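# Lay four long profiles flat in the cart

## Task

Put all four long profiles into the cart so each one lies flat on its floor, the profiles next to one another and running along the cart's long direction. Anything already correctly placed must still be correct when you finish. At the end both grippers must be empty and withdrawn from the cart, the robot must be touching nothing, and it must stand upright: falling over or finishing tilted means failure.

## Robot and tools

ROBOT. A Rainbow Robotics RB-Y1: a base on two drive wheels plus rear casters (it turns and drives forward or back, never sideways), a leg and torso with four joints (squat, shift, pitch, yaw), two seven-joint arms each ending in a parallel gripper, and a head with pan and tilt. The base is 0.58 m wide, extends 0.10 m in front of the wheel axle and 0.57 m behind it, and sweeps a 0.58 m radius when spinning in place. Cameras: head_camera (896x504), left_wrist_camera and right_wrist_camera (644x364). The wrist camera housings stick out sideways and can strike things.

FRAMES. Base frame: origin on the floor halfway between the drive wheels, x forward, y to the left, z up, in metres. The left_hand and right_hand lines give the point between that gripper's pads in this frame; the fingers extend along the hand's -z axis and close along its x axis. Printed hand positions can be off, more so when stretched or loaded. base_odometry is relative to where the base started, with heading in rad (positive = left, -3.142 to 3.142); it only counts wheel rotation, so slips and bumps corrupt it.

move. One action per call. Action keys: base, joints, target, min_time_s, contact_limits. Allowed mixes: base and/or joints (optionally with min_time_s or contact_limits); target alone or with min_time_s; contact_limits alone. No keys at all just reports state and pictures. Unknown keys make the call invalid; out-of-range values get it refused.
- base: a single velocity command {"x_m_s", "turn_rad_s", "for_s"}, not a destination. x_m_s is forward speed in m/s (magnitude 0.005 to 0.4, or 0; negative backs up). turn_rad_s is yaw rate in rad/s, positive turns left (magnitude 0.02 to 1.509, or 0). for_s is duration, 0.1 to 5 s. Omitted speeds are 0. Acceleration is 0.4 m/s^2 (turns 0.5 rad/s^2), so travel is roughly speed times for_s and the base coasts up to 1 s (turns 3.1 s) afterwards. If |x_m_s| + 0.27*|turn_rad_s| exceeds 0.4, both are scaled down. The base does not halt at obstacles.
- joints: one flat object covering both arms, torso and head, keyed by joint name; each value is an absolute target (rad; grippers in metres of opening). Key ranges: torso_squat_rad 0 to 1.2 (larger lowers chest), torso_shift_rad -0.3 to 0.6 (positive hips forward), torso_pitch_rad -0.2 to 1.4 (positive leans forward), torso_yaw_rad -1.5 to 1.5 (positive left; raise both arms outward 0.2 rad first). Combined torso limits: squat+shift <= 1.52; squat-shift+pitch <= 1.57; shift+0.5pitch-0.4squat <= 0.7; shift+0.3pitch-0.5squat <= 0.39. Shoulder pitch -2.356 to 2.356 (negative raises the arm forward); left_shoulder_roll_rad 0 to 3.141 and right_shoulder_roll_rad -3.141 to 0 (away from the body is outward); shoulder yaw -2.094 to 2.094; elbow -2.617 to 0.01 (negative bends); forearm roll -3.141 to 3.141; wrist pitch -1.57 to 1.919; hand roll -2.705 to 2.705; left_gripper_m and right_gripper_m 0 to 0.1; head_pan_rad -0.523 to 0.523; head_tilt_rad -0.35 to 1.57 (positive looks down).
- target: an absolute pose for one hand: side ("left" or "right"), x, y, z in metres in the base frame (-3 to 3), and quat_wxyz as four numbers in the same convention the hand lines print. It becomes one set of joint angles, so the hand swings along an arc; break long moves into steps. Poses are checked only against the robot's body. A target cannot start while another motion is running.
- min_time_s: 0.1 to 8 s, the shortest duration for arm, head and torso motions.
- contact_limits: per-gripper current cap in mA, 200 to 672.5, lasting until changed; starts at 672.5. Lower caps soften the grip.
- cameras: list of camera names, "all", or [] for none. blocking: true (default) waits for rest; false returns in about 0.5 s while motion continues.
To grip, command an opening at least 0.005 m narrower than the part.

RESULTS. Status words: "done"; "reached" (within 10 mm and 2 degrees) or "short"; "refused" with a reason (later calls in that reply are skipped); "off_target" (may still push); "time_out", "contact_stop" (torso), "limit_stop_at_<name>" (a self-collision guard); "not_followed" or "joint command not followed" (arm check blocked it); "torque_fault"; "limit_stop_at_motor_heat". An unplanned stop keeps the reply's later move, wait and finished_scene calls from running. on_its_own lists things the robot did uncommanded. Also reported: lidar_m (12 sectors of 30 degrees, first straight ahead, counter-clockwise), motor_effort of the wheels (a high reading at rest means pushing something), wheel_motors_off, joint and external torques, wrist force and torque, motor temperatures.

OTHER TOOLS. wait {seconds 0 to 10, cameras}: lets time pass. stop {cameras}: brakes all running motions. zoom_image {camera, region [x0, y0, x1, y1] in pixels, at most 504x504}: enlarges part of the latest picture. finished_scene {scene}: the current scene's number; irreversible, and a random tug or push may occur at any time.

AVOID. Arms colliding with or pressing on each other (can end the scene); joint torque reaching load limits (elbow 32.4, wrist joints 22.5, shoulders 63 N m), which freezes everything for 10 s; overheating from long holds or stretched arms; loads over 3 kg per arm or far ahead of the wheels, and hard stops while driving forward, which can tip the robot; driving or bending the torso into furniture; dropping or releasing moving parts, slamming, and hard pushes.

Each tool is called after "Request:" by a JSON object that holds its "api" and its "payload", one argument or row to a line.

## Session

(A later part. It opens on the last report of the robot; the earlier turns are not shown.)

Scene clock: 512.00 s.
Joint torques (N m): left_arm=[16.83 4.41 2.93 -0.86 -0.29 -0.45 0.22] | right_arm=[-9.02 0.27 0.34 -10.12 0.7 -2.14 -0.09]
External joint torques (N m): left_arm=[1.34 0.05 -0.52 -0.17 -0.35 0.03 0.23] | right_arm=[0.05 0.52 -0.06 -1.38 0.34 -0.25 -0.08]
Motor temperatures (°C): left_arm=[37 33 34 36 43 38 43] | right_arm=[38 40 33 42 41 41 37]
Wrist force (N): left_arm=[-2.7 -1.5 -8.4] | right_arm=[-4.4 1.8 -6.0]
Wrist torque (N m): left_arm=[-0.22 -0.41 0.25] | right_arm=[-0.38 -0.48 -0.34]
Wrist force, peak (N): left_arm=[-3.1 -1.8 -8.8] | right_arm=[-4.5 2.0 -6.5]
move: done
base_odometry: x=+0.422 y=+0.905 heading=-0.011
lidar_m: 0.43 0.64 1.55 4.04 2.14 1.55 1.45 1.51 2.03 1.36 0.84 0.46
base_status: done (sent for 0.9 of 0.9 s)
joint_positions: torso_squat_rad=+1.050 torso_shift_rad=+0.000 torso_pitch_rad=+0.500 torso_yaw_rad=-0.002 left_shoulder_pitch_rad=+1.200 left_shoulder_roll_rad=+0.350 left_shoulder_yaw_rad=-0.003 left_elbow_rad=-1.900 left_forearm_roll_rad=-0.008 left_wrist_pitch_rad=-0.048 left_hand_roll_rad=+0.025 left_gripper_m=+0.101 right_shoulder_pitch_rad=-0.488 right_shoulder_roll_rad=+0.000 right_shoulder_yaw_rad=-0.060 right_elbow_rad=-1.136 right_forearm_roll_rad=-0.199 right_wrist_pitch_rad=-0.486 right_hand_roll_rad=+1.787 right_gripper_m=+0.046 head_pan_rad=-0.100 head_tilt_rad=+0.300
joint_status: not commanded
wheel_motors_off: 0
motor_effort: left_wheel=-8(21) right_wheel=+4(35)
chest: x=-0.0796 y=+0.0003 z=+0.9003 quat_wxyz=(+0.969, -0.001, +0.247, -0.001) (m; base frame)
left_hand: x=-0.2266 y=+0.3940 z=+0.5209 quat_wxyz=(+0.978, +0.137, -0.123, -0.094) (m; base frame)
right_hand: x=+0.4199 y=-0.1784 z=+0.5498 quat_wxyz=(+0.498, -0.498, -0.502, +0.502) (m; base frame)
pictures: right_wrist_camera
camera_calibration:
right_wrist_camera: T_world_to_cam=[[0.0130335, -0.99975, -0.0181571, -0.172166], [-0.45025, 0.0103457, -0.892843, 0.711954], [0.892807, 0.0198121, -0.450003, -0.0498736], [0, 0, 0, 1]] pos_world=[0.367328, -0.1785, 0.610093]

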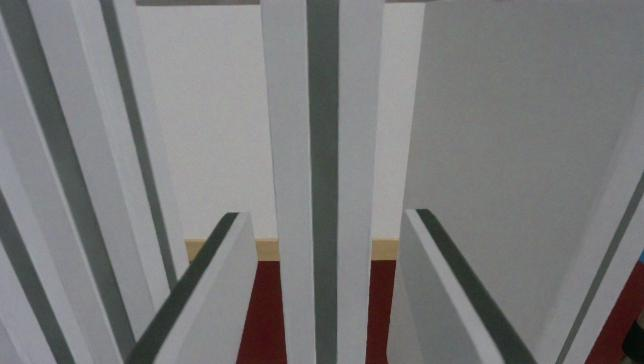

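Request:
{"api": "move", "payload": {
  "target": {"side":"right","x":0.446,"y":-0.177,"z":0.55,"quat_wxyz":[0.5,-0.5,-0.5,0.5]},
  "cameras": ["right_wrist_camera"]
}}

Request:
{"api": "move", "payload": {
  "joints": {"right_gripper_m":0.015},
  "cameras": ["right_wrist_camera"]
}}

Scene clock: 515.37 s.
Joint torques (N m): left_arm=[16.04 4.64 3.07 -1.09 -0.06 -0.49 0.24] | right_arm=[-10.07 -1.22 0.02 -9.56 0.66 -2.27 -0.16]
External joint torques (N m): left_arm=[0.55 0.27 -0.38 -0.4 -0.12 -0.01 0.25] | right_arm=[0.72 -0.48 -0.4 -0.9 0.28 -0.38 -0.16]
Motor temperatures (°C): left_arm=[37 33 34 36 43 38 43] | right_arm=[38 40 33 42 41 41 37]
Wrist force (N): left_arm=[-2.9 -1.7 -8.6] | right_arm=[-4.5 1.8 -5.9]
Wrist torque (N m): left_arm=[-0.21 -0.41 0.26] | right_arm=[-0.41 -0.43 -0.35]
Wrist force, peak (N): left_arm=[-3.2 -1.8 -8.7] | right_arm=[-5.2 1.4 -6.4]
move: done
base_odometry: x=+0.422 y=+0.905 heading=-0.011
lidar_m: 0.43 0.63 1.55 4.04 2.14 1.55 1.46 1.51 2.03 1.37 0.84 0.46
base_status: not commanded
joint_positions: torso_squat_rad=+1.050 torso_shift_rad=+0.000 torso_pitch_rad=+0.500 torso_yaw_rad=-0.002 left_shoulder_pitch_rad=+1.200 left_shoulder_roll_rad=+0.350 left_shoulder_yaw_rad=-0.003 left_elbow_rad=-1.900 left_forearm_roll_rad=-0.008 left_wrist_pitch_rad=-0.048 left_hand_roll_rad=+0.025 left_gripper_m=+0.101 right_shoulder_pitch_rad=-0.596 right_shoulder_roll_rad=-0.009 right_shoulder_yaw_rad=-0.093 right_elbow_rad=-1.020 right_forearm_roll_rad=-0.213 right_wrist_pitch_rad=-0.500 right_hand_roll_rad=+1.797 right_gripper_m=+0.046 head_pan_rad=-0.100 head_tilt_rad=+0.300
joint_status: all done
wheel_motors_off: 0
motor_effort: left_wheel=-8(9) right_wheel=+6(9)
chest: x=-0.0796 y=+0.0003 z=+0.9003 quat_wxyz=(+0.969, -0.001, +0.247, -0.001) (m; base frame)
left_hand: x=-0.2266 y=+0.3940 z=+0.5209 quat_wxyz=(+0.978, +0.137, -0.123, -0.094) (m; base frame)
right_hand: x=+0.4459 y=-0.1769 z=+0.5502 quat_wxyz=(+0.500, -0.500, -0.500, +0.500) (m; base frame)
right_hand_status: reached (checked arc, planned for 0.4 s): 0 mm and 0.1 deg off.
pictures: right_wrist_camera
camera_calibration:
right_wrist_camera: T_world_to_cam=[[0.00690804, -0.999811, -0.0181615, -0.168229], [-0.450841, 0.0130974, -0.892508, 0.724644], [0.892578, 0.0143534, -0.450665, -0.0734628], [0, 0, 0, 1]] pos_world=[0.393433, -0.176634, 0.610589]

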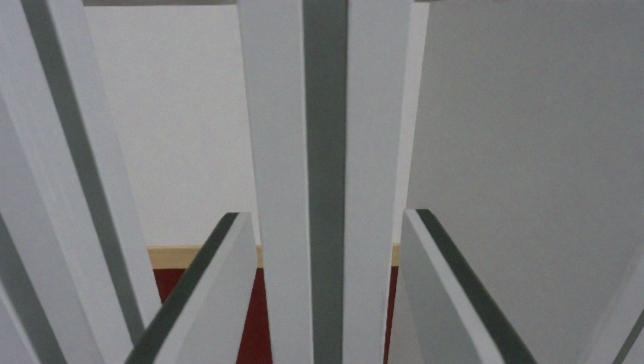

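Scene clock: 516.20 s.
Joint torques (N m): left_arm=[16.07 4.17 2.62 -0.97 -0.08 -0.39 0.48] | right_arm=[-10.13 -1.39 0.48 -9.61 0.69 -1.92 0.02]
External joint torques (N m): left_arm=[0.58 -0.19 -0.83 -0.28 -0.14 0.09 0.49] | right_arm=[0.67 -0.65 0.05 -0.94 0.31 -0.04 0.03]
Motor temperatures (°C): left_arm=[37 33 34 36 43 38 43] | right_arm=[38 40 33 42 41 41 37]
Wrist force (N): left_arm=[-2.6 -1.6 -8.6] | right_arm=[-3.0 2.2 -6.2]
Wrist torque (N m): left_arm=[-0.22 -0.38 0.26] | right_arm=[-0.51 -0.40 -1.03]
Wrist force, peak (N): left_arm=[-2.7 -1.8 -9.0] | right_arm=[-3.8 2.9 -6.2]
move: off_target
base_odometry: x=+0.422 y=+0.905 heading=-0.011
lidar_m: 0.43 0.63 1.56 4.04 2.14 1.55 1.46 1.51 2.03 1.35 0.84 0.46
base_status: not commanded
joint_positions: torso_squat_rad=+1.050 torso_shift_rad=+0.000 torso_pitch_rad=+0.500 torso_yaw_rad=-0.002 left_shoulder_pitch_rad=+1.200 left_shoulder_roll_rad=+0.350 left_shoulder_yaw_rad=-0.003 left_elbow_rad=-1.900 left_forearm_roll_rad=-0.008 left_wrist_pitch_rad=-0.048 left_hand_roll_rad=+0.025 left_gripper_m=+0.101 right_shoulder_pitch_rad=-0.596 right_shoulder_roll_rad=-0.009 right_shoulder_yaw_rad=-0.093 right_elbow_rad=-1.020 right_forearm_roll_rad=-0.213 right_wrist_pitch_rad=-0.500 right_hand_roll_rad=+1.797 right_gripper_m=+0.030 head_pan_rad=-0.100 head_tilt_rad=+0.300
joint_status: right_gripper_m off_target (ended at +0.030, target +0.015)
wheel_motors_off: 0
motor_effort: left_wheel=-9(9) right_wheel=+6(10)
chest: x=-0.0796 y=+0.0003 z=+0.9003 quat_wxyz=(+0.969, -0.001, +0.247, -0.001) (m; base frame)
left_hand: x=-0.2266 y=+0.3940 z=+0.5209 quat_wxyz=(+0.978, +0.137, -0.123, -0.094) (m; base frame)
right_hand: x=+0.4459 y=-0.1769 z=+0.5502 quat_wxyz=(+0.500, -0.500, -0.500, +0.500) (m; base frame)
pictures: right_wrist_camera
camera_calibration:
right_wrist_camera: T_world_to_cam=[[0.0068679, -0.999809, -0.0183065, -0.168141], [-0.450871, 0.0132443, -0.892491, 0.724662], [0.892562, 0.0143834, -0.450694, -0.0734373], [0, 0, 0, 1]] pos_world=[0.393432, -0.17665, 0.610578]

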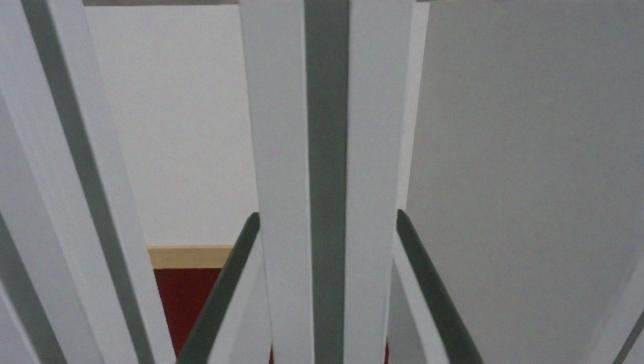

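Request:
{"api": "move", "payload": {
  "joints": {"torso_squat_rad":0.98},
  "cameras": []
}}

Request:
{"api": "move", "payload": {
  "base": {"x_m_s":-0.15,"for_s":2.9},
  "joints": {"torso_squat_rad":0.8},
  "min_time_s": 3,
  "cameras": ["head_camera"]
}}

Request:
{"api": "move", "payload": {
  "base": {"turn_rad_s":-0.5,"for_s":3.12},
  "cameras": []
}}

Request:
{"api": "move", "payload": {
  "base": {"x_m_s":0.3,"for_s":3.98},
  "cameras": []
}}

Request:
{"api": "move", "payload": {
  "base": {"turn_rad_s":0.5,"for_s":3.12},
  "joints": {"torso_squat_rad":0.45},
  "cameras": ["head_camera"]
}}

Scene clock: 523.43 s.
Joint torques (N m): left_arm=[16.39 3.69 2.42 -1.4 0.25 -0.54 0.12] | right_arm=[-14.73 -1.41 0.16 -14.03 0.74 -4.46 -0.13]
External joint torques (N m): left_arm=[0.9 -0.67 -1.02 -0.71 0.19 -0.06 0.12] | right_arm=[-3.97 -0.68 -0.27 -5.37 0.36 -2.58 -0.13]
Motor temperatures (°C): left_arm=[37 33 34 36 43 38 43] | right_arm=[38 40 33 42 41 41 37]
Wrist force (N): left_arm=[-2.5 -1.8 -8.2] | right_arm=[-3.7 10.7 -6.0]
Wrist torque (N m): left_arm=[-0.20 -0.37 0.23] | right_arm=[-0.26 -0.39 -0.33]
Wrist force, peak (N): left_arm=[-3.2 -1.9 -9.0] | right_arm=[-4.7 12.6 -5.0]
move: done
base_odometry: x=+0.422 y=+0.905 heading=-0.011
lidar_m: 0.43 0.64 1.54 4.03 2.14 1.56 1.46 1.51 2.03 1.37 0.82 0.46
base_status: not commanded
joint_positions: torso_squat_rad=+0.980 torso_shift_rad=+0.000 torso_pitch_rad=+0.501 torso_yaw_rad=-0.002 left_shoulder_pitch_rad=+1.200 left_shoulder_roll_rad=+0.350 left_shoulder_yaw_rad=-0.003 left_elbow_rad=-1.900 left_forearm_roll_rad=-0.008 left_wrist_pitch_rad=-0.048 left_hand_roll_rad=+0.025 left_gripper_m=+0.101 right_shoulder_pitch_rad=-0.595 right_shoulder_roll_rad=-0.009 right_shoulder_yaw_rad=-0.093 right_elbow_rad=-1.019 right_forearm_roll_rad=-0.213 right_wrist_pitch_rad=-0.500 right_hand_roll_rad=+1.797 right_gripper_m=+0.029 head_pan_rad=-0.100 head_tilt_rad=+0.300
joint_status: all done
wheel_motors_off: 0
motor_effort: left_wheel=-7(9) right_wheel=+7(10)
chest: x=-0.0795 y=+0.0003 z=+0.9419 quat_wxyz=(+0.969, -0.001, +0.248, -0.001) (m; base frame)
left_hand: x=-0.2266 y=+0.3940 z=+0.5625 quat_wxyz=(+0.978, +0.137, -0.123, -0.094) (m; base frame)
right_hand: x=+0.4454 y=-0.1771 z=+0.5904 quat_wxyz=(+0.501, -0.499, -0.499, +0.501) (m; base frame)
pictures: none
No camera images: "cameras" was empty.

Scene clock: 527.07 s.
Joint torques (N m): left_arm=[16.36 4.44 3.18 -1.16 -0.06 -0.47 0.13] | right_arm=[-15.85 -1.85 0.4 -14.59 0.84 -4.33 -0.15]
External joint torques (N m): left_arm=[0.87 0.08 -0.27 -0.47 -0.12 0.01 0.14] | right_arm=[-5.09 -1.11 -0.03 -5.93 0.46 -2.45 -0.14]
Motor temperatures (°C): left_arm=[37 33 34 36 43 38 43] | right_arm=[38 40 33 42 41 41 37]
Wrist force (N): left_arm=[-2.8 -2.0 -8.4] | right_arm=[-3.9 10.4 -5.7]
Wrist torque (N m): left_arm=[-0.16 -0.36 0.21] | right_arm=[-0.11 -0.39 -0.34]
Wrist force, peak (N): left_arm=[-2.6 -2.2 -8.8] | right_arm=[-3.7 11.6 -6.9]
move: done
base_odometry: x=-0.013 y=+0.910 heading=-0.012
lidar_m: 0.87 1.02 2.12 4.42 1.51 1.09 1.02 1.06 1.43 3.75 1.14 0.44
base_status: done (sent for 2.9 of 2.9 s)
joint_positions: torso_squat_rad=+0.800 torso_shift_rad=+0.000 torso_pitch_rad=+0.500 torso_yaw_rad=-0.002 left_shoulder_pitch_rad=+1.200 left_shoulder_roll_rad=+0.350 left_shoulder_yaw_rad=-0.003 left_elbow_rad=-1.900 left_forearm_roll_rad=-0.008 left_wrist_pitch_rad=-0.048 left_hand_roll_rad=+0.025 left_gripper_m=+0.101 right_shoulder_pitch_rad=-0.595 right_shoulder_roll_rad=-0.009 right_shoulder_yaw_rad=-0.093 right_elbow_rad=-1.019 right_forearm_roll_rad=-0.213 right_wrist_pitch_rad=-0.500 right_hand_roll_rad=+1.797 right_gripper_m=+0.029 head_pan_rad=-0.100 head_tilt_rad=+0.300
joint_status: all done
wheel_motors_off: 0
motor_effort: left_wheel=-12(32) right_wheel=+14(38)
chest: x=-0.0795 y=+0.0003 z=+1.0397 quat_wxyz=(+0.969, -0.001, +0.248, -0.001) (m; base frame)
left_hand: x=-0.2267 y=+0.3940 z=+0.6603 quat_wxyz=(+0.978, +0.137, -0.123, -0.094) (m; base frame)
right_hand: x=+0.4453 y=-0.1771 z=+0.6882 quat_wxyz=(+0.501, -0.499, -0.499, +0.501) (m; base frame)
pictures: head_camera
camera_calibration:
head_camera: T_world_to_cam=[[-0.146712, -0.987252, 0.0617217, -0.0631615], [-0.678407, 0.0550126, -0.732624, 0.963578], [0.719889, -0.149357, -0.677829, 0.732121], [0, 0, 0, 1]] pos_world=[0.117385, -0.00601794, 1.20609]

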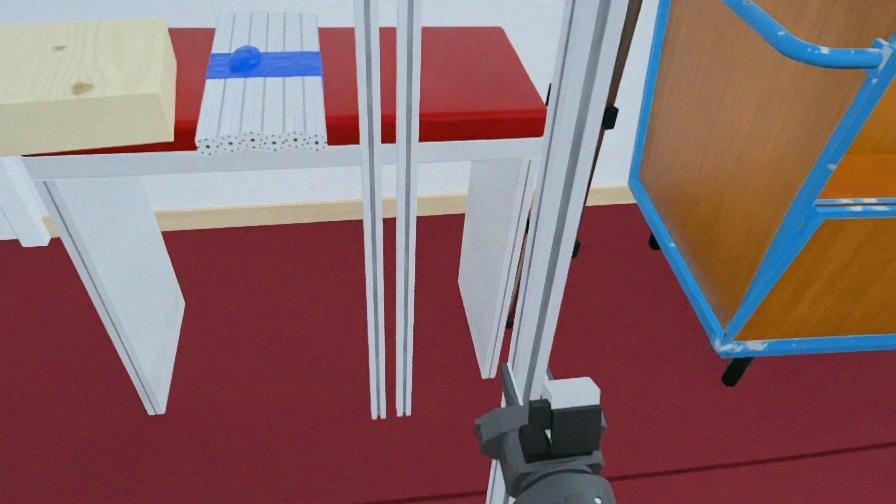

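Scene clock: 531.53 s.
Joint torques (N m): left_arm=[16.11 4.21 3.02 -0.97 0.05 -0.46 0.35] | right_arm=[-15.2 -1.26 0.45 -14.39 0.89 -4.52 -0.14]
External joint torques (N m): left_arm=[0.61 -0.15 -0.43 -0.28 -0.01 0.02 0.35] | right_arm=[-4.44 -0.52 0.02 -5.74 0.51 -2.64 -0.13]
Motor temperatures (°C): left_arm=[37 33 34 36 43 38 43] | right_arm=[38 40 33 43 41 41 37]
Wrist force (N): left_arm=[-2.6 -2.1 -8.5] | right_arm=[-3.7 10.6 -5.8]
Wrist torque (N m): left_arm=[-0.14 -0.32 0.21] | right_arm=[-0.15 -0.37 -0.33]
Wrist force, peak (N): left_arm=[-2.6 -2.0 -8.9] | right_arm=[-4.0 10.9 -6.1]
move: done
base_odometry: x=-0.013 y=+0.910 heading=-1.579
lidar_m: 3.73 1.13 0.99 0.89 1.02 2.16 4.33 1.48 1.07 1.03 1.06 0.46
base_status: done (sent for 3.13 of 3.13 s)
joint_positions: torso_squat_rad=+0.800 torso_shift_rad=+0.000 torso_pitch_rad=+0.500 torso_yaw_rad=-0.002 left_shoulder_pitch_rad=+1.200 left_shoulder_roll_rad=+0.350 left_shoulder_yaw_rad=-0.003 left_elbow_rad=-1.900 left_forearm_roll_rad=-0.008 left_wrist_pitch_rad=-0.048 left_hand_roll_rad=+0.025 left_gripper_m=+0.101 right_shoulder_pitch_rad=-0.595 right_shoulder_roll_rad=-0.009 right_shoulder_yaw_rad=-0.093 right_elbow_rad=-1.019 right_forearm_roll_rad=-0.213 right_wrist_pitch_rad=-0.500 right_hand_roll_rad=+1.797 right_gripper_m=+0.029 head_pan_rad=-0.100 head_tilt_rad=+0.300
joint_status: not commanded
wheel_motors_off: 0
motor_effort: left_wheel=+12(51) right_wheel=+5(47)
chest: x=-0.0795 y=+0.0003 z=+1.0397 quat_wxyz=(+0.969, -0.001, +0.248, -0.001) (m; base frame)
left_hand: x=-0.2267 y=+0.3940 z=+0.6603 quat_wxyz=(+0.978, +0.137, -0.123, -0.094) (m; base frame)
right_hand: x=+0.4453 y=-0.1771 z=+0.6882 quat_wxyz=(+0.501, -0.499, -0.499, +0.501) (m; base frame)
pictures: none
No camera images: "cameras" was empty.

Scene clock: 536.83 s.
Joint torques (N m): left_arm=[16.64 4.55 2.87 -0.54 -0.01 -0.38 0.27] | right_arm=[-14.39 -1.68 0.09 -14.1 0.83 -4.43 -0.09]
External joint torques (N m): left_arm=[1.14 0.19 -0.58 0.15 -0.07 0.1 0.28] | right_arm=[-3.63 -0.94 -0.34 -5.45 0.46 -2.54 -0.09]
Motor temperatures (°C): left_arm=[37 33 34 36 43 38 43] | right_arm=[38 40 33 43 41 42 37]
Wrist force (N): left_arm=[-2.6 -1.6 -8.2] | right_arm=[-4.0 10.3 -6.1]
Wrist torque (N m): left_arm=[-0.19 -0.33 0.21] | right_arm=[-0.01 -0.40 -0.37]
Wrist force, peak (N): left_arm=[-2.4 -2.2 -8.9] | right_arm=[-3.6 11.2 -6.5]
move: done
base_odometry: x=-0.023 y=-0.280 heading=-1.578
lidar_m: 3.67 1.06 0.81 0.78 0.85 1.40 4.22 1.45 1.05 1.00 1.03 0.46
base_status: done (sent for 3.97 of 3.97 s)
joint_positions: torso_squat_rad=+0.800 torso_shift_rad=+0.000 torso_pitch_rad=+0.500 torso_yaw_rad=-0.002 left_shoulder_pitch_rad=+1.200 left_shoulder_roll_rad=+0.350 left_shoulder_yaw_rad=-0.003 left_elbow_rad=-1.900 left_forearm_roll_rad=-0.008 left_wrist_pitch_rad=-0.048 left_hand_roll_rad=+0.025 left_gripper_m=+0.101 right_shoulder_pitch_rad=-0.595 right_shoulder_roll_rad=-0.009 right_shoulder_yaw_rad=-0.093 right_elbow_rad=-1.019 right_forearm_roll_rad=-0.213 right_wrist_pitch_rad=-0.500 right_hand_roll_rad=+1.797 right_gripper_m=+0.029 head_pan_rad=-0.100 head_tilt_rad=+0.300
joint_status: not commanded
wheel_motors_off: 0
motor_effort: left_wheel=+1(49) right_wheel=-9(43)
chest: x=-0.0794 y=+0.0003 z=+1.0397 quat_wxyz=(+0.969, -0.001, +0.248, -0.001) (m; base frame)
left_hand: x=-0.2266 y=+0.3940 z=+0.6603 quat_wxyz=(+0.978, +0.137, -0.123, -0.094) (m; base frame)
right_hand: x=+0.4454 y=-0.1771 z=+0.6882 quat_wxyz=(+0.501, -0.499, -0.499, +0.501) (m; base frame)
pictures: none
No camera images: "cameras" was empty.

Scene clock: 541.30 s.
Joint torques (N m): left_arm=[15.77 4.62 3.24 -1.07 -0.08 -0.53 0.03] | right_arm=[-15.07 -1.1 0.11 -14.37 0.92 -4.54 -0.21]
External joint torques (N m): left_arm=[0.28 0.25 -0.21 -0.38 -0.13 -0.06 0.04] | right_arm=[-4.31 -0.36 -0.31 -5.72 0.54 -2.65 -0.2]
Motor temperatures (°C): left_arm=[37 33 34 36 43 38 43] | right_arm=[38 40 32 43 41 42 37]
Wrist force (N): left_arm=[-2.8 -1.3 -8.4] | right_arm=[-3.9 10.3 -5.7]
Wrist torque (N m): left_arm=[-0.24 -0.37 0.24] | right_arm=[-0.15 -0.37 -0.39]
Wrist force, peak (N): left_arm=[-2.9 -1.8 -9.0] | right_arm=[-4.6 11.0 -6.1]
move: done
base_odometry: x=-0.023 y=-0.280 heading=-0.012
lidar_m: 0.78 0.83 1.38 4.27 1.47 1.07 0.99 1.04 1.39 3.66 1.09 0.82
base_status: done (sent for 3.13 of 3.13 s)
joint_positions: torso_squat_rad=+0.450 torso_shift_rad=+0.000 torso_pitch_rad=+0.501 torso_yaw_rad=-0.002 left_shoulder_pitch_rad=+1.200 left_shoulder_roll_rad=+0.350 left_shoulder_yaw_rad=-0.003 left_elbow_rad=-1.900 left_forearm_roll_rad=-0.008 left_wrist_pitch_rad=-0.048 left_hand_roll_rad=+0.025 left_gripper_m=+0.101 right_shoulder_pitch_rad=-0.595 right_shoulder_roll_rad=-0.009 right_shoulder_yaw_rad=-0.093 right_elbow_rad=-1.019 right_forearm_roll_rad=-0.213 right_wrist_pitch_rad=-0.500 right_hand_roll_rad=+1.797 right_gripper_m=+0.029 head_pan_rad=-0.100 head_tilt_rad=+0.300
joint_status: all done
wheel_motors_off: 0
motor_effort: left_wheel=+3(42) right_wheel=+12(36)
chest: x=-0.0794 y=+0.0003 z=+1.1823 quat_wxyz=(+0.969, -0.001, +0.248, -0.001) (m; base frame)
left_hand: x=-0.2266 y=+0.3940 z=+0.8029 quat_wxyz=(+0.978, +0.137, -0.123, -0.094) (m; base frame)
right_hand: x=+0.4453 y=-0.1771 z=+0.8307 quat_wxyz=(+0.501, -0.499, -0.499, +0.501) (m; base frame)
pictures: head_camera
camera_calibration:
head_camera: T_world_to_cam=[[-0.146697, -0.987254, 0.0617207, -0.0719441], [-0.678571, 0.0550374, -0.73247, 1.06793], [0.719737, -0.149333, -0.677996, 0.828865], [0, 0, 0, 1]] pos_world=[0.117551, -0.00602643, 1.34864]

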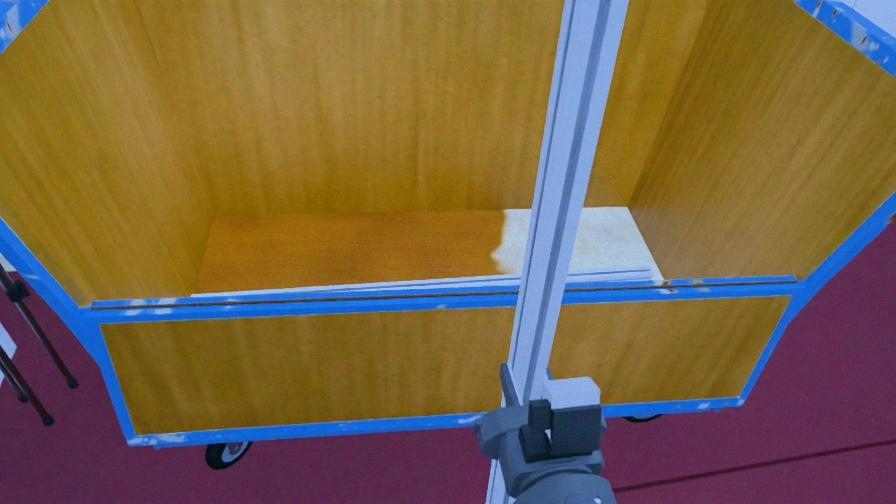

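Request:
{"api": "move", "payload": {
  "joints": {"right_hand_roll_rad":0.226},
  "min_time_s": 3,
  "cameras": []
}}

Request:
{"api": "move", "payload": {
  "target": {"side":"right","x":0.46,"y":-0.187,"z":0.86,"quat_wxyz":[0.923,-0.0406,-0.3824,-0.0168]},
  "min_time_s": 2.5,
  "cameras": []
}}

Request:
{"api": "move", "payload": {
  "target": {"side":"right","x":0.46,"y":-0.187,"z":0.86,"quat_wxyz":[0.999,-0.044,0,-0.012]},
  "min_time_s": 2.5,
  "cameras": ["head_camera"]
}}

Scene clock: 555.03 s.
Joint torques (N m): left_arm=[16.35 4.23 3.18 -0.95 -0.02 -0.42 0.44] | right_arm=[-15.08 -1.51 0.25 -14.22 0.98 -4.36 -0.17]
External joint torques (N m): left_arm=[0.86 -0.13 -0.27 -0.26 -0.08 0.05 0.45] | right_arm=[-4.33 -0.72 -0.18 -5.58 0.55 -2.48 -0.22]
Motor temperatures (°C): left_arm=[37 33 34 36 43 38 43] | right_arm=[38 40 32 44 41 42 37]
Wrist force (N): left_arm=[-2.6 -1.5 -8.2] | right_arm=[-19.3 -4.1 -5.8]
Wrist torque (N m): left_arm=[-0.22 -0.34 0.25] | right_arm=[-0.07 -0.60 -0.39]
Wrist force, peak (N): left_arm=[-3.0 -1.5 -8.8] | right_arm=[-19.7 -4.3 -5.8]
move: done
base_odometry: x=-0.023 y=-0.280 heading=-0.012
lidar_m: 0.79 0.83 1.39 4.27 1.47 1.07 1.00 1.04 1.40 3.66 1.09 0.81
base_status: not commanded
joint_positions: torso_squat_rad=+0.450 torso_shift_rad=+0.000 torso_pitch_rad=+0.501 torso_yaw_rad=-0.002 left_shoulder_pitch_rad=+1.200 left_shoulder_roll_rad=+0.350 left_shoulder_yaw_rad=-0.003 left_elbow_rad=-1.900 left_forearm_roll_rad=-0.008 left_wrist_pitch_rad=-0.048 left_hand_roll_rad=+0.025 left_gripper_m=+0.101 right_shoulder_pitch_rad=-0.595 right_shoulder_roll_rad=-0.009 right_shoulder_yaw_rad=-0.093 right_elbow_rad=-1.019 right_forearm_roll_rad=-0.213 right_wrist_pitch_rad=-0.500 right_hand_roll_rad=+0.226 right_gripper_m=+0.029 head_pan_rad=-0.100 head_tilt_rad=+0.300
joint_status: all done
wheel_motors_off: 0
motor_effort: left_wheel=+3(4) right_wheel=+14(15)
chest: x=-0.0794 y=+0.0003 z=+1.1823 quat_wxyz=(+0.969, -0.001, +0.248, -0.001) (m; base frame)
left_hand: x=-0.2266 y=+0.3940 z=+0.8029 quat_wxyz=(+0.978, +0.137, -0.123, -0.094) (m; base frame)
right_hand: x=+0.4453 y=-0.1771 z=+0.8307 quat_wxyz=(+0.709, +0.000, -0.706, +0.000) (m; base frame)
pictures: none
No camera images: "cameras" was empty.

Scene clock: 557.87 s.
Joint torques (N m): left_arm=[16.86 4.52 2.98 -0.66 0.09 -0.46 0.42] | right_arm=[-18.13 -0.84 1.05 -14.93 0.94 -2.96 -0.4]
External joint torques (N m): left_arm=[1.37 0.16 -0.47 0.03 0.03 0.02 0.43] | right_arm=[-3.87 0.76 0.18 -5.2 0.43 -1.6 -0.44]
Motor temperatures (°C): left_arm=[37 33 34 36 43 38 43] | right_arm=[38 40 32 44 41 42 37]
Wrist force (N): left_arm=[-2.9 -1.5 -8.6] | right_arm=[-15.2 -3.6 -16.6]
Wrist torque (N m): left_arm=[-0.23 -0.38 0.24] | right_arm=[-0.04 -0.54 -0.37]
Wrist force, peak (N): left_arm=[-2.9 -1.5 -8.9] | right_arm=[-16.7 -3.5 -16.3]
move: done
base_odometry: x=-0.023 y=-0.280 heading=-0.012
lidar_m: 0.77 0.83 1.38 4.27 1.48 1.06 0.99 1.04 1.40 3.68 1.08 0.81
base_status: not commanded
joint_positions: torso_squat_rad=+0.450 torso_shift_rad=+0.000 torso_pitch_rad=+0.501 torso_yaw_rad=-0.002 left_shoulder_pitch_rad=+1.200 left_shoulder_roll_rad=+0.350 left_shoulder_yaw_rad=-0.003 left_elbow_rad=-1.900 left_forearm_roll_rad=-0.008 left_wrist_pitch_rad=-0.048 left_hand_roll_rad=+0.025 left_gripper_m=+0.101 right_shoulder_pitch_rad=-0.749 right_shoulder_roll_rad=+0.000 right_shoulder_yaw_rad=-0.139 right_elbow_rad=-1.613 right_forearm_roll_rad=+0.244 right_wrist_pitch_rad=+1.049 right_hand_roll_rad=-0.158 right_gripper_m=+0.029 head_pan_rad=-0.100 head_tilt_rad=+0.300
joint_status: all done
wheel_motors_off: 0
motor_effort: left_wheel=+3(4) right_wheel=+16(16)
chest: x=-0.0794 y=+0.0003 z=+1.1823 quat_wxyz=(+0.969, -0.001, +0.248, -0.001) (m; base frame)
left_hand: x=-0.2266 y=+0.3940 z=+0.8029 quat_wxyz=(+0.978, +0.137, -0.123, -0.094) (m; base frame)
right_hand: x=+0.4593 y=-0.1874 z=+0.8591 quat_wxyz=(+0.923, -0.041, -0.381, -0.017) (m; base frame)
right_hand_status: reached (checked arc, planned for 2.5 s): 1 mm and 0.1 deg off.
pictures: none
No camera images: "cameras" was empty.

Scene clock: 560.70 s.
Joint torques (N m): left_arm=[16.8 3.92 3.05 -0.75 -0.31 -0.35 0.11] | right_arm=[-26.45 -10.28 0.41 -11.57 0.84 -0.2 0.1]
External joint torques (N m): left_arm=[1.31 -0.44 -0.39 -0.06 -0.37 0.13 0.12] | right_arm=[-3.23 -2.93 -0.25 -3.21 0.43 -0.16 0.09]
Motor temperatures (°C): left_arm=[37 33 34 36 43 38 43] | right_arm=[38 40 32 44 41 42 37]
Wrist force (N): left_arm=[-2.8 -1.5 -8.7] | right_arm=[-4.8 -3.2 -21.0]
Wrist torque (N m): left_arm=[-0.21 -0.36 0.26] | right_arm=[-0.19 -0.39 -0.39]
Wrist force, peak (N): left_arm=[-2.9 -1.7 -8.8] | right_arm=[-14.1 -3.1 -18.4]
move: done
base_odometry: x=-0.023 y=-0.280 heading=-0.012
lidar_m: 0.78 0.82 1.37 4.28 1.47 1.06 1.00 1.03 1.39 3.67 1.08 0.81
base_status: not commanded
joint_positions: torso_squat_rad=+0.450 torso_shift_rad=+0.000 torso_pitch_rad=+0.501 torso_yaw_rad=-0.002 left_shoulder_pitch_rad=+1.200 left_shoulder_roll_rad=+0.350 left_shoulder_yaw_rad=-0.003 left_elbow_rad=-1.900 left_forearm_roll_rad=-0.008 left_wrist_pitch_rad=-0.048 left_hand_roll_rad=+0.025 left_gripper_m=+0.101 right_shoulder_pitch_rad=-1.513 right_shoulder_roll_rad=-0.225 right_shoulder_yaw_rad=-0.320 right_elbow_rad=-0.580 right_forearm_roll_rad=+0.115 right_wrist_pitch_rad=+1.560 right_hand_roll_rad=-0.121 right_gripper_m=+0.029 head_pan_rad=-0.100 head_tilt_rad=+0.300
joint_status: all done
wheel_motors_off: 0
motor_effort: left_wheel=+3(4) right_wheel=+16(17)
chest: x=-0.0794 y=+0.0003 z=+1.1823 quat_wxyz=(+0.969, -0.001, +0.248, -0.001) (m; base frame)
left_hand: x=-0.2266 y=+0.3940 z=+0.8029 quat_wxyz=(+0.978, +0.137, -0.123, -0.094) (m; base frame)
right_hand: x=+0.4586 y=-0.1869 z=+0.8595 quat_wxyz=(+0.999, -0.043, -0.003, -0.012) (m; base frame)
right_hand_status: reached (checked arc, planned for 2.5 s): 1 mm and 0.3 deg off.
pictures: head_camera
camera_calibration:
head_camera: T_world_to_cam=[[-0.146698, -0.987254, 0.0617149, -0.0719406], [-0.678569, 0.0550416, -0.732471, 1.06794], [0.719738, -0.14933, -0.677995, 0.828864], [0, 0, 0, 1]] pos_world=[0.11755, -0.00603064, 1.34864]

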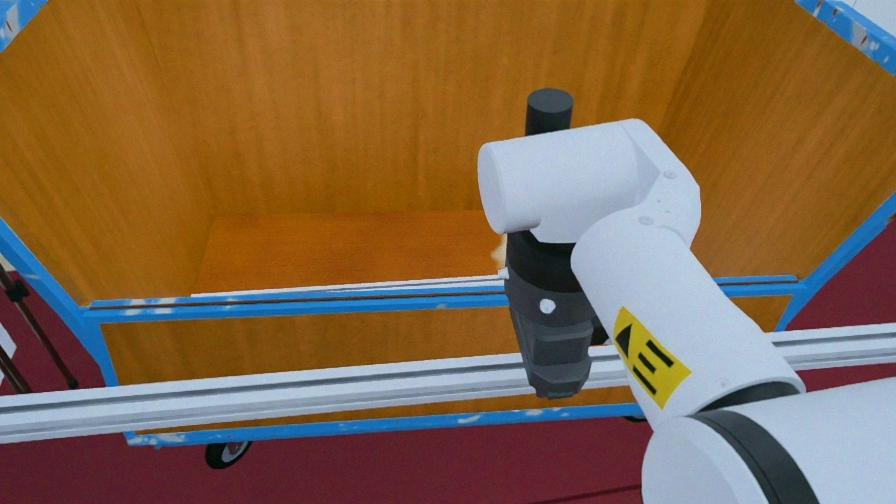

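Request:
{"api": "move", "payload": {
  "base": {"x_m_s":0.25,"for_s":2.17},
  "joints": {"head_tilt_rad":0.4,"head_pan_rad":0},
  "cameras": ["head_camera"]
}}

Scene clock: 570.87 s.
Joint torques (N m): left_arm=[16.52 3.51 2.71 -0.83 -0.16 -0.4 0.13] | right_arm=[-26.73 -10.19 0.01 -12.3 0.78 -0.09 0.1]
External joint torques (N m): left_arm=[1.03 -0.85 -0.74 -0.14 -0.22 0.08 0.13] | right_arm=[-3.51 -2.85 -0.65 -3.94 0.37 -0.05 0.1]
Motor temperatures (°C): left_arm=[37 33 34 36 43 38 43] | right_arm=[39 40 32 44 40 42 37]
Wrist force (N): left_arm=[-2.8 -1.5 -8.2] | right_arm=[-4.9 -3.1 -21.2]
Wrist torque (N m): left_arm=[-0.20 -0.36 0.24] | right_arm=[-0.02 -0.41 -0.42]
Wrist force, peak (N): left_arm=[-3.1 -1.3 -9.0] | right_arm=[-5.1 -3.2 -21.6]
move: done
base_odometry: x=+0.519 y=-0.286 heading=-0.012
lidar_m: 0.23 0.25 0.38 1.66 2.26 1.63 1.54 1.60 2.16 0.86 0.34 0.25
base_status: done (sent for 2.17 of 2.17 s)
joint_positions: torso_squat_rad=+0.450 torso_shift_rad=+0.000 torso_pitch_rad=+0.501 torso_yaw_rad=-0.002 left_shoulder_pitch_rad=+1.200 left_shoulder_roll_rad=+0.350 left_shoulder_yaw_rad=-0.003 left_elbow_rad=-1.900 left_forearm_roll_rad=-0.008 left_wrist_pitch_rad=-0.048 left_hand_roll_rad=+0.025 left_gripper_m=+0.101 right_shoulder_pitch_rad=-1.513 right_shoulder_roll_rad=-0.225 right_shoulder_yaw_rad=-0.320 right_elbow_rad=-0.579 right_forearm_roll_rad=+0.115 right_wrist_pitch_rad=+1.560 right_hand_roll_rad=-0.121 right_gripper_m=+0.029 head_pan_rad=+0.000 head_tilt_rad=+0.400
joint_status: all done
wheel_motors_off: 0
motor_effort: left_wheel=+3(43) right_wheel=-8(48)
chest: x=-0.0794 y=+0.0003 z=+1.1823 quat_wxyz=(+0.969, -0.001, +0.248, -0.001) (m; base frame)
left_hand: x=-0.2265 y=+0.3940 z=+0.8029 quat_wxyz=(+0.978, +0.137, -0.123, -0.094) (m; base frame)
right_hand: x=+0.4587 y=-0.1869 z=+0.8595 quat_wxyz=(+0.999, -0.043, -0.003, -0.012) (m; base frame)
pictures: head_camera
camera_calibration:
head_camera: T_world_to_cam=[[-0.0580338, -0.998118, 0.0198241, -0.0186783], [-0.75189, 0.030637, -0.658576, 0.971067], [0.656729, -0.0531252, -0.752253, 0.931099], [0, 0, 0, 1]] pos_world=[0.117572, 0.00107111, 1.34031]

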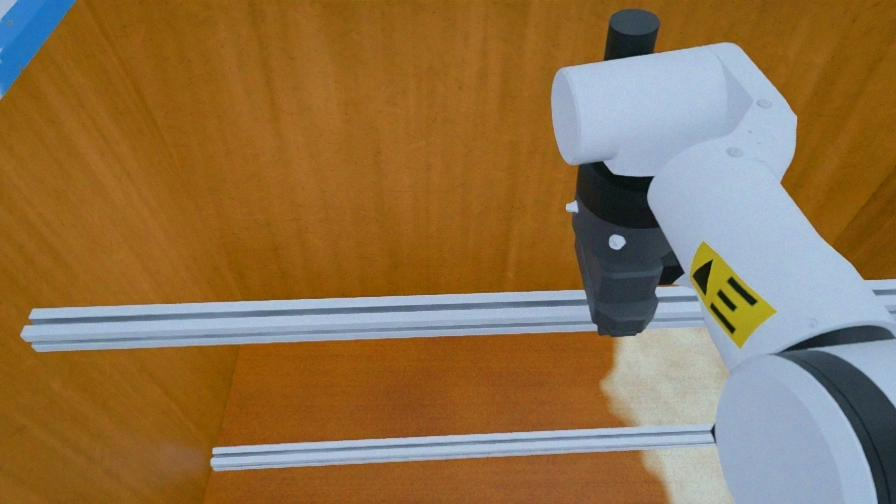

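Request:
{"api": "move", "payload": {
  "joints": {"torso_squat_rad":0.8},
  "cameras": []
}}

Request:
{"api": "move", "payload": {
  "joints": {"torso_pitch_rad":0.7},
  "cameras": []
}}

Request:
{"api": "move", "payload": {
  "target": {"side":"right","x":0.44,"y":-0.188,"z":0.60,"quat_wxyz":[0.999,-0.044,0,-0.012]},
  "min_time_s": 2,
  "cameras": ["head_camera"]
}}

Scene clock: 582.40 s.
Joint torques (N m): left_arm=[16.54 4.12 2.95 -1.13 0.08 -0.61 0.28] | right_arm=[-26.81 -9.96 0.72 -12.22 0.92 -0.19 -0.15]
External joint torques (N m): left_arm=[1.05 -0.24 -0.49 -0.44 0.02 -0.14 0.29] | right_arm=[-3.59 -2.61 0.07 -3.86 0.51 -0.15 -0.15]
Motor temperatures (°C): left_arm=[37 33 34 36 43 38 43] | right_arm=[40 40 32 44 40 41 37]
Wrist force (N): left_arm=[-2.6 -2.0 -8.1] | right_arm=[-4.6 -3.5 -21.1]
Wrist torque (N m): left_arm=[-0.14 -0.33 0.22] | right_arm=[0.09 -0.39 -0.38]
Wrist force, peak (N): left_arm=[-3.0 -1.7 -8.9] | right_arm=[-4.9 -3.4 -21.8]
move: done
base_odometry: x=+0.519 y=-0.286 heading=-0.012
lidar_m: 0.24 0.26 0.37 1.66 2.26 1.64 1.54 1.60 2.16 0.86 0.34 0.24
base_status: not commanded
joint_positions: torso_squat_rad=+0.800 torso_shift_rad=+0.000 torso_pitch_rad=+0.500 torso_yaw_rad=-0.002 left_shoulder_pitch_rad=+1.200 left_shoulder_roll_rad=+0.350 left_shoulder_yaw_rad=-0.003 left_elbow_rad=-1.900 left_forearm_roll_rad=-0.008 left_wrist_pitch_rad=-0.048 left_hand_roll_rad=+0.025 left_gripper_m=+0.101 right_shoulder_pitch_rad=-1.513 right_shoulder_roll_rad=-0.225 right_shoulder_yaw_rad=-0.320 right_elbow_rad=-0.579 right_forearm_roll_rad=+0.115 right_wrist_pitch_rad=+1.560 right_hand_roll_rad=-0.121 right_gripper_m=+0.029 head_pan_rad=+0.000 head_tilt_rad=+0.400
joint_status: all done
wheel_motors_off: 0
motor_effort: left_wheel=+5(6) right_wheel=-9(10)
chest: x=-0.0795 y=+0.0003 z=+1.0397 quat_wxyz=(+0.969, -0.001, +0.248, -0.001) (m; base frame)
left_hand: x=-0.2266 y=+0.3940 z=+0.6603 quat_wxyz=(+0.978, +0.137, -0.123, -0.094) (m; base frame)
right_hand: x=+0.4585 y=-0.1870 z=+0.7170 quat_wxyz=(+0.999, -0.043, -0.003, -0.012) (m; base frame)
pictures: none
No camera images: "cameras" was empty.

Scene clock: 583.83 s.
Joint torques (N m): left_arm=[18.4 4.2 2.41 0.69 -0.3 -0.08 0.32] | right_arm=[-23.84 -8.76 0.61 -11 0.6 0.9 -0.27]
External joint torques (N m): left_arm=[1.33 0.43 -0.6 -0.59 -0.35 0.04 0.32] | right_arm=[-3.27 -2.71 -0.03 -3.46 0.23 0.56 -0.26]
Motor temperatures (°C): left_arm=[37 33 34 36 43 38 43] | right_arm=[40 40 32 44 40 41 37]
Wrist force (N): left_arm=[-1.3 -1.4 -9.0] | right_arm=[-1.9 -3.2 -21.0]
Wrist torque (N m): left_arm=[-0.23 -0.26 0.22] | right_arm=[-0.01 -0.38 -0.39]
Wrist force, peak (N): left_arm=[-1.4 -1.6 -9.3] | right_arm=[-2.7 -3.2 -22.1]
move: done
base_odometry: x=+0.519 y=-0.286 heading=-0.012
lidar_m: 0.24 0.25 0.37 1.67 2.26 1.63 1.53 1.59 2.16 0.86 0.34 0.25
base_status: not commanded
joint_positions: torso_squat_rad=+0.800 torso_shift_rad=+0.000 torso_pitch_rad=+0.700 torso_yaw_rad=-0.002 left_shoulder_pitch_rad=+1.200 left_shoulder_roll_rad=+0.350 left_shoulder_yaw_rad=-0.003 left_elbow_rad=-1.900 left_forearm_roll_rad=-0.008 left_wrist_pitch_rad=-0.048 left_hand_roll_rad=+0.025 left_gripper_m=+0.101 right_shoulder_pitch_rad=-1.513 right_shoulder_roll_rad=-0.225 right_shoulder_yaw_rad=-0.320 right_elbow_rad=-0.580 right_forearm_roll_rad=+0.115 right_wrist_pitch_rad=+1.560 right_hand_roll_rad=-0.121 right_gripper_m=+0.029 head_pan_rad=+0.000 head_tilt_rad=+0.400
joint_status: all done
wheel_motors_off: 0
motor_effort: left_wheel=+5(6) right_wheel=-8(10)
chest: x=-0.0285 y=+0.0003 z=+1.0048 quat_wxyz=(+0.939, -0.001, +0.343, -0.001) (m; base frame)
left_hand: x=-0.2480 y=+0.3940 z=+0.6622 quat_wxyz=(+0.986, +0.127, -0.025, -0.107) (m; base frame)
right_hand: x=+0.4348 y=-0.1869 z=+0.5816 quat_wxyz=(+0.994, -0.044, +0.097, -0.007) (m; base frame)
pictures: none
No camera images: "cameras" was empty.

Scene clock: 586.17 s.
Joint torques (N m): left_arm=[18.19 3.63 2.67 0.73 -0.04 -0.11 0.1] | right_arm=[-20.73 -3.73 1.64 -12.69 0.94 -0.04 0.27]
External joint torques (N m): left_arm=[1.12 -0.14 -0.33 -0.54 -0.09 0.02 0.1] | right_arm=[-2.72 0.8 0.86 -4.27 0.52 -0.01 0.27]
Motor temperatures (°C): left_arm=[37 33 34 36 43 38 43] | right_arm=[40 40 32 44 40 41 37]
Wrist force (N): left_arm=[-1.5 -1.6 -8.8] | right_arm=[-4.7 -3.0 -21.3]
Wrist torque (N m): left_arm=[-0.21 -0.27 0.22] | right_arm=[0.06 -0.44 -0.37]
Wrist force, peak (N): left_arm=[-1.7 -1.5 -9.2] | right_arm=[-4.8 -3.3 -21.5]
move: done
base_odometry: x=+0.519 y=-0.286 heading=-0.012
lidar_m: 0.23 0.25 0.37 1.66 2.26 1.63 1.54 1.59 2.15 0.86 0.34 0.25
base_status: not commanded
joint_positions: torso_squat_rad=+0.800 torso_shift_rad=+0.000 torso_pitch_rad=+0.700 torso_yaw_rad=-0.002 left_shoulder_pitch_rad=+1.200 left_shoulder_roll_rad=+0.350 left_shoulder_yaw_rad=-0.003 left_elbow_rad=-1.900 left_forearm_roll_rad=-0.008 left_wrist_pitch_rad=-0.048 left_hand_roll_rad=+0.025 left_gripper_m=+0.101 right_shoulder_pitch_rad=-1.263 right_shoulder_roll_rad=-0.138 right_shoulder_yaw_rad=-0.280 right_elbow_rad=-1.128 right_forearm_roll_rad=+0.143 right_wrist_pitch_rad=+1.657 right_hand_roll_rad=-0.106 right_gripper_m=+0.029 head_pan_rad=+0.000 head_tilt_rad=+0.400
joint_status: all done
wheel_motors_off: 0
motor_effort: left_wheel=+6(7) right_wheel=-6(9)
chest: x=-0.0285 y=+0.0003 z=+1.0048 quat_wxyz=(+0.939, -0.001, +0.343, -0.001) (m; base frame)
left_hand: x=-0.2480 y=+0.3940 z=+0.6622 quat_wxyz=(+0.986, +0.127, -0.025, -0.107) (m; base frame)
right_hand: x=+0.4392 y=-0.1882 z=+0.6001 quat_wxyz=(+0.999, -0.044, +0.002, -0.012) (m; base frame)
right_hand_status: reached (checked arc, planned for 2.0 s): 1 mm and 0.3 deg off.
pictures: head_camera
camera_calibration:
head_camera: T_world_to_cam=[[-0.052967, -0.998116, 0.0309556, -0.0232681], [-0.867691, 0.0306579, -0.496158, 0.72595], [0.494274, -0.0531398, -0.86768, 0.875491], [0, 0, 0, 1]] pos_world=[0.195936, 0.00104301, 1.12055]

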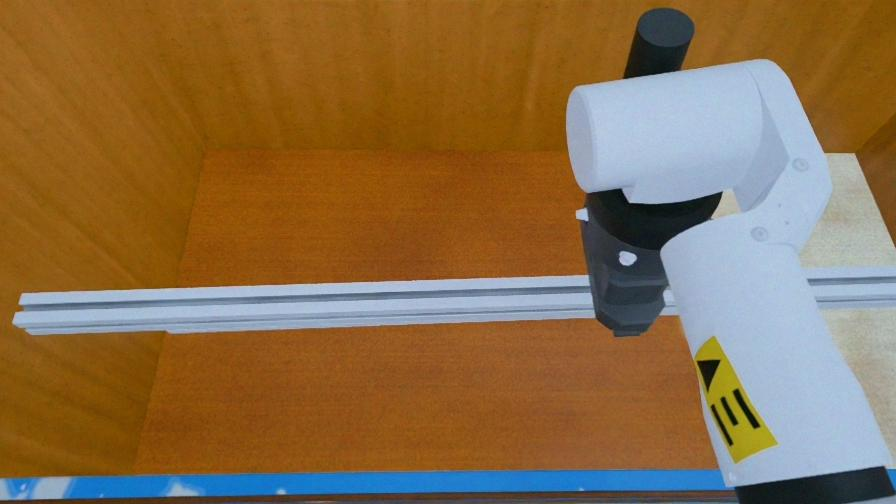

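Request:
{"api": "move", "payload": {
  "joints": {"torso_shift_rad":0.15,"torso_pitch_rad":0.82},
  "cameras": []
}}

Request:
{"api": "move", "payload": {
  "target": {"side":"right","x":0.455,"y":-0.189,"z":0.47,"quat_wxyz":[0.999,-0.044,0,-0.012]},
  "min_time_s": 2,
  "cameras": []
}}

Request:
{"api": "move", "payload": {
  "joints": {"torso_shift_rad":0.25,"torso_pitch_rad":0.92},
  "cameras": []
}}

Request:
{"api": "move", "payload": {
  "target": {"side":"right","x":0.46,"y":-0.19,"z":0.37,"quat_wxyz":[0.999,-0.044,0,-0.012]},
  "min_time_s": 2,
  "cameras": ["head_camera","right_wrist_camera"]
}}

Scene clock: 595.23 s.
Joint torques (N m): left_arm=[19.61 3.5 2.39 1.89 -0.11 -0.23 0.01] | right_arm=[-19.32 -4.15 1.9 -11.81 0.92 0.55 0.02]
External joint torques (N m): left_arm=[1.92 0.16 -0.29 -0.55 -0.15 -0.32 0] | right_arm=[-3.39 -0.47 1.12 -3.76 0.53 0.34 0.03]
Motor temperatures (°C): left_arm=[37 33 34 36 43 38 43] | right_arm=[40 40 32 44 40 41 37]
Wrist force (N): left_arm=[-0.8 -1.2 -8.6] | right_arm=[-3.1 -3.2 -20.8]
Wrist torque (N m): left_arm=[-0.25 -0.25 0.20] | right_arm=[-0.02 -0.45 -0.32]
Wrist force, peak (N): left_arm=[-1.6 -1.3 -9.1] | right_arm=[-4.7 -2.9 -21.5]
move: done
base_odometry: x=+0.519 y=-0.286 heading=-0.012
lidar_m: 0.24 0.26 0.36 1.67 2.26 1.63 1.54 1.59 2.16 0.86 0.34 0.25
base_status: not commanded
joint_positions: torso_squat_rad=+0.800 torso_shift_rad=+0.150 torso_pitch_rad=+0.821 torso_yaw_rad=-0.002 left_shoulder_pitch_rad=+1.200 left_shoulder_roll_rad=+0.350 left_shoulder_yaw_rad=-0.003 left_elbow_rad=-1.900 left_forearm_roll_rad=-0.008 left_wrist_pitch_rad=-0.048 left_hand_roll_rad=+0.025 left_gripper_m=+0.101 right_shoulder_pitch_rad=-1.263 right_shoulder_roll_rad=-0.138 right_shoulder_yaw_rad=-0.280 right_elbow_rad=-1.129 right_forearm_roll_rad=+0.143 right_wrist_pitch_rad=+1.657 right_hand_roll_rad=-0.106 right_gripper_m=+0.029 head_pan_rad=+0.000 head_tilt_rad=+0.400
joint_status: all done
wheel_motors_off: 0
motor_effort: left_wheel=+6(7) right_wheel=-8(9)
chest: x=+0.0713 y=+0.0003 z=+0.9737 quat_wxyz=(+0.917, -0.001, +0.399, -0.001) (m; base frame)
left_hand: x=-0.1877 y=+0.3940 z=+0.6599 quat_wxyz=(+0.985, +0.120, +0.035, -0.115) (m; base frame)
right_hand: x=+0.4872 y=-0.1882 z=+0.5158 quat_wxyz=(+0.997, -0.045, +0.062, -0.010) (m; base frame)
pictures: none
No camera images: "cameras" was empty.

Scene clock: 597.57 s.
Joint torques (N m): left_arm=[18.7 3.3 1.87 1.91 -0.13 0.04 0.28] | right_arm=[-14.6 -1.13 2.37 -12.22 0.95 -0.28 -0.97]
External joint torques (N m): left_arm=[1.01 -0.04 -0.81 -0.53 -0.17 -0.05 0.27] | right_arm=[-2.19 0.87 1.55 -4.1 0.54 -0.25 -0.96]
Motor temperatures (°C): left_arm=[37 33 34 36 43 38 43] | right_arm=[40 40 32 44 40 41 37]
Wrist force (N): left_arm=[-0.5 -1.4 -8.7] | right_arm=[-5.1 -3.1 -21.4]
Wrist torque (N m): left_arm=[-0.21 -0.22 0.22] | right_arm=[0.07 -0.50 -0.38]
Wrist force, peak (N): left_arm=[-0.6 -1.3 -9.0] | right_arm=[-4.6 -3.4 -21.9]
move: done
base_odometry: x=+0.519 y=-0.286 heading=-0.012
lidar_m: 0.24 0.26 0.37 1.67 2.26 1.63 1.54 1.59 2.16 0.86 0.33 0.26
base_status: not commanded
joint_positions: torso_squat_rad=+0.800 torso_shift_rad=+0.150 torso_pitch_rad=+0.821 torso_yaw_rad=-0.002 left_shoulder_pitch_rad=+1.200 left_shoulder_roll_rad=+0.350 left_shoulder_yaw_rad=-0.003 left_elbow_rad=-1.900 left_forearm_roll_rad=-0.008 left_wrist_pitch_rad=-0.048 left_hand_roll_rad=+0.025 left_gripper_m=+0.101 right_shoulder_pitch_rad=-1.045 right_shoulder_roll_rad=-0.073 right_shoulder_yaw_rad=-0.238 right_elbow_rad=-1.267 right_forearm_roll_rad=+0.166 right_wrist_pitch_rad=+1.452 right_hand_roll_rad=-0.123 right_gripper_m=+0.029 head_pan_rad=+0.000 head_tilt_rad=+0.400
joint_status: all done
wheel_motors_off: 0
motor_effort: left_wheel=+6(7) right_wheel=-6(9)
chest: x=+0.0713 y=+0.0003 z=+0.9737 quat_wxyz=(+0.917, -0.001, +0.399, -0.001) (m; base frame)
left_hand: x=-0.1877 y=+0.3940 z=+0.6599 quat_wxyz=(+0.985, +0.120, +0.035, -0.115) (m; base frame)
right_hand: x=+0.4545 y=-0.1893 z=+0.4697 quat_wxyz=(+0.999, -0.044, +0.001, -0.012) (m; base frame)
right_hand_status: reached (checked arc, planned for 2.0 s): 1 mm and 0.1 deg off.
pictures: none
No camera images: "cameras" was empty.

Scene clock: 599.03 s.
Joint torques (N m): left_arm=[18.71 2.53 1.68 2.79 -0.05 0.29 0.16] | right_arm=[-12.69 -0.05 2.07 -11.44 1 0.41 -0.55]
External joint torques (N m): left_arm=[0.69 -0.42 -0.69 -0.6 -0.09 0.02 0.15] | right_arm=[-2.37 1.25 1.26 -3.79 0.61 0.24 -0.54]
Motor temperatures (°C): left_arm=[37 33 34 36 43 38 43] | right_arm=[40 40 32 44 40 41 37]
Wrist force (N): left_arm=[-0.5 -1.1 -8.4] | right_arm=[-3.3 -3.0 -21.2]
Wrist torque (N m): left_arm=[-0.24 -0.24 0.21] | right_arm=[-0.02 -0.42 -0.35]
Wrist force, peak (N): left_arm=[-0.4 -1.0 -9.2] | right_arm=[-3.8 -3.0 -22.1]
move: done
base_odometry: x=+0.519 y=-0.286 heading=-0.012
lidar_m: 0.24 0.27 0.36 1.66 2.25 1.63 1.54 1.60 2.15 0.85 0.34 0.26
base_status: not commanded
joint_positions: torso_squat_rad=+0.800 torso_shift_rad=+0.250 torso_pitch_rad=+0.921 torso_yaw_rad=-0.002 left_shoulder_pitch_rad=+1.200 left_shoulder_roll_rad=+0.350 left_shoulder_yaw_rad=-0.003 left_elbow_rad=-1.900 left_forearm_roll_rad=-0.008 left_wrist_pitch_rad=-0.048 left_hand_roll_rad=+0.025 left_gripper_m=+0.101 right_shoulder_pitch_rad=-1.045 right_shoulder_roll_rad=-0.073 right_shoulder_yaw_rad=-0.238 right_elbow_rad=-1.267 right_forearm_roll_rad=+0.166 right_wrist_pitch_rad=+1.452 right_hand_roll_rad=-0.123 right_gripper_m=+0.029 head_pan_rad=+0.000 head_tilt_rad=+0.400
joint_status: all done
wheel_motors_off: 0
motor_effort: left_wheel=+5(7) right_wheel=-8(8)
chest: x=+0.1390 y=+0.0003 z=+0.9404 quat_wxyz=(+0.896, -0.001, +0.444, -0.001) (m; base frame)
left_hand: x=-0.1500 y=+0.3940 z=+0.6540 quat_wxyz=(+0.983, +0.114, +0.084, -0.120) (m; base frame)
right_hand: x=+0.4700 y=-0.1893 z=+0.4007 quat_wxyz=(+0.998, -0.045, +0.050, -0.010) (m; base frame)
pictures: none
No camera images: "cameras" was empty.

Scene clock: 601.37 s.
Joint torques (N m): left_arm=[18.79 3.31 1.19 2.98 -0.07 0.59 0.26] | right_arm=[-10 1.05 1.59 -10.4 1.1 -0.31 -0.48]
External joint torques (N m): left_arm=[0.77 0.36 -1.19 -0.4 -0.11 0.32 0.24] | right_arm=[-1.32 1.79 0.84 -2.93 0.71 -0.3 -0.47]
Motor temperatures (°C): left_arm=[37 33 34 36 43 38 43] | right_arm=[40 40 32 44 40 41 37]
Wrist force (N): left_arm=[-0.3 -1.1 -8.7] | right_arm=[-4.9 -3.3 -21.2]
Wrist torque (N m): left_arm=[-0.24 -0.24 0.20] | right_arm=[0.05 -0.45 -0.34]
Wrist force, peak (N): left_arm=[-0.2 -1.2 -9.2] | right_arm=[-5.0 -3.0 -21.5]
move: done
base_odometry: x=+0.519 y=-0.286 heading=-0.012
lidar_m: 0.24 0.26 0.37 1.66 2.27 1.63 1.54 1.59 2.16 0.86 0.33 0.25
base_status: not commanded
joint_positions: torso_squat_rad=+0.800 torso_shift_rad=+0.250 torso_pitch_rad=+0.921 torso_yaw_rad=-0.002 left_shoulder_pitch_rad=+1.200 left_shoulder_roll_rad=+0.350 left_shoulder_yaw_rad=-0.003 left_elbow_rad=-1.900 left_forearm_roll_rad=-0.008 left_wrist_pitch_rad=-0.048 left_hand_roll_rad=+0.025 left_gripper_m=+0.101 right_shoulder_pitch_rad=-0.960 right_shoulder_roll_rad=-0.056 right_shoulder_yaw_rad=-0.216 right_elbow_rad=-1.242 right_forearm_roll_rad=+0.180 right_wrist_pitch_rad=+1.246 right_hand_roll_rad=-0.150 right_gripper_m=+0.029 head_pan_rad=+0.000 head_tilt_rad=+0.400
joint_status: all done
wheel_motors_off: 0
motor_effort: left_wheel=+5(6) right_wheel=-6(9)
chest: x=+0.1390 y=+0.0003 z=+0.9404 quat_wxyz=(+0.896, -0.001, +0.444, -0.001) (m; base frame)
left_hand: x=-0.1500 y=+0.3940 z=+0.6540 quat_wxyz=(+0.983, +0.114, +0.084, -0.120) (m; base frame)
right_hand: x=+0.4593 y=-0.1904 z=+0.3706 quat_wxyz=(+0.999, -0.044, +0.000, -0.012) (m; base frame)
right_hand_status: reached (checked arc, planned for 2.0 s): 1 mm and 0.0 deg off.
pictures: head_camera, right_wrist_camera
camera_calibration:
head_camera: T_world_to_cam=[[-0.0449596, -0.998115, 0.0417747, -0.0236974], [-0.955074, 0.0306835, -0.294775, 0.662093], [0.292938, -0.0531509, -0.954653, 0.846576], [0, 0, 0, 1]] pos_world=[0.383288, 0.00102824, 1.00435]
right_wrist_camera: T_world_to_cam=[[-0.999106, 0.0414146, -0.00845463, 0.471534], [0.0353572, 0.928458, 0.369751, 0.053705], [0.0231628, 0.369121, -0.929093, 0.478017], [0, 0, 0, 1]] pos_world=[0.458142, -0.245838, 0.428251]

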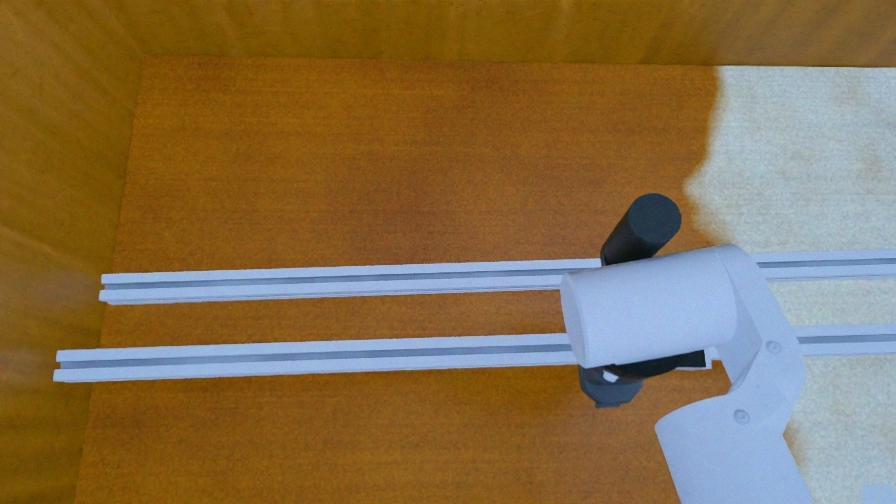

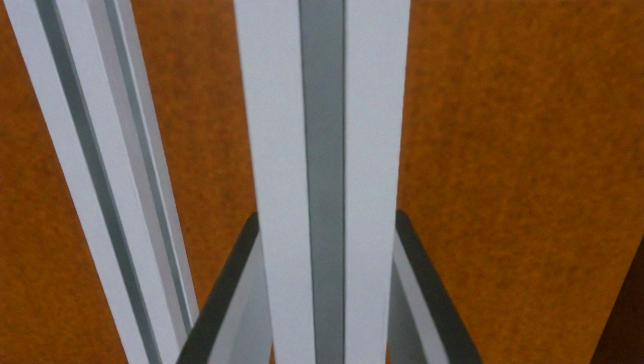

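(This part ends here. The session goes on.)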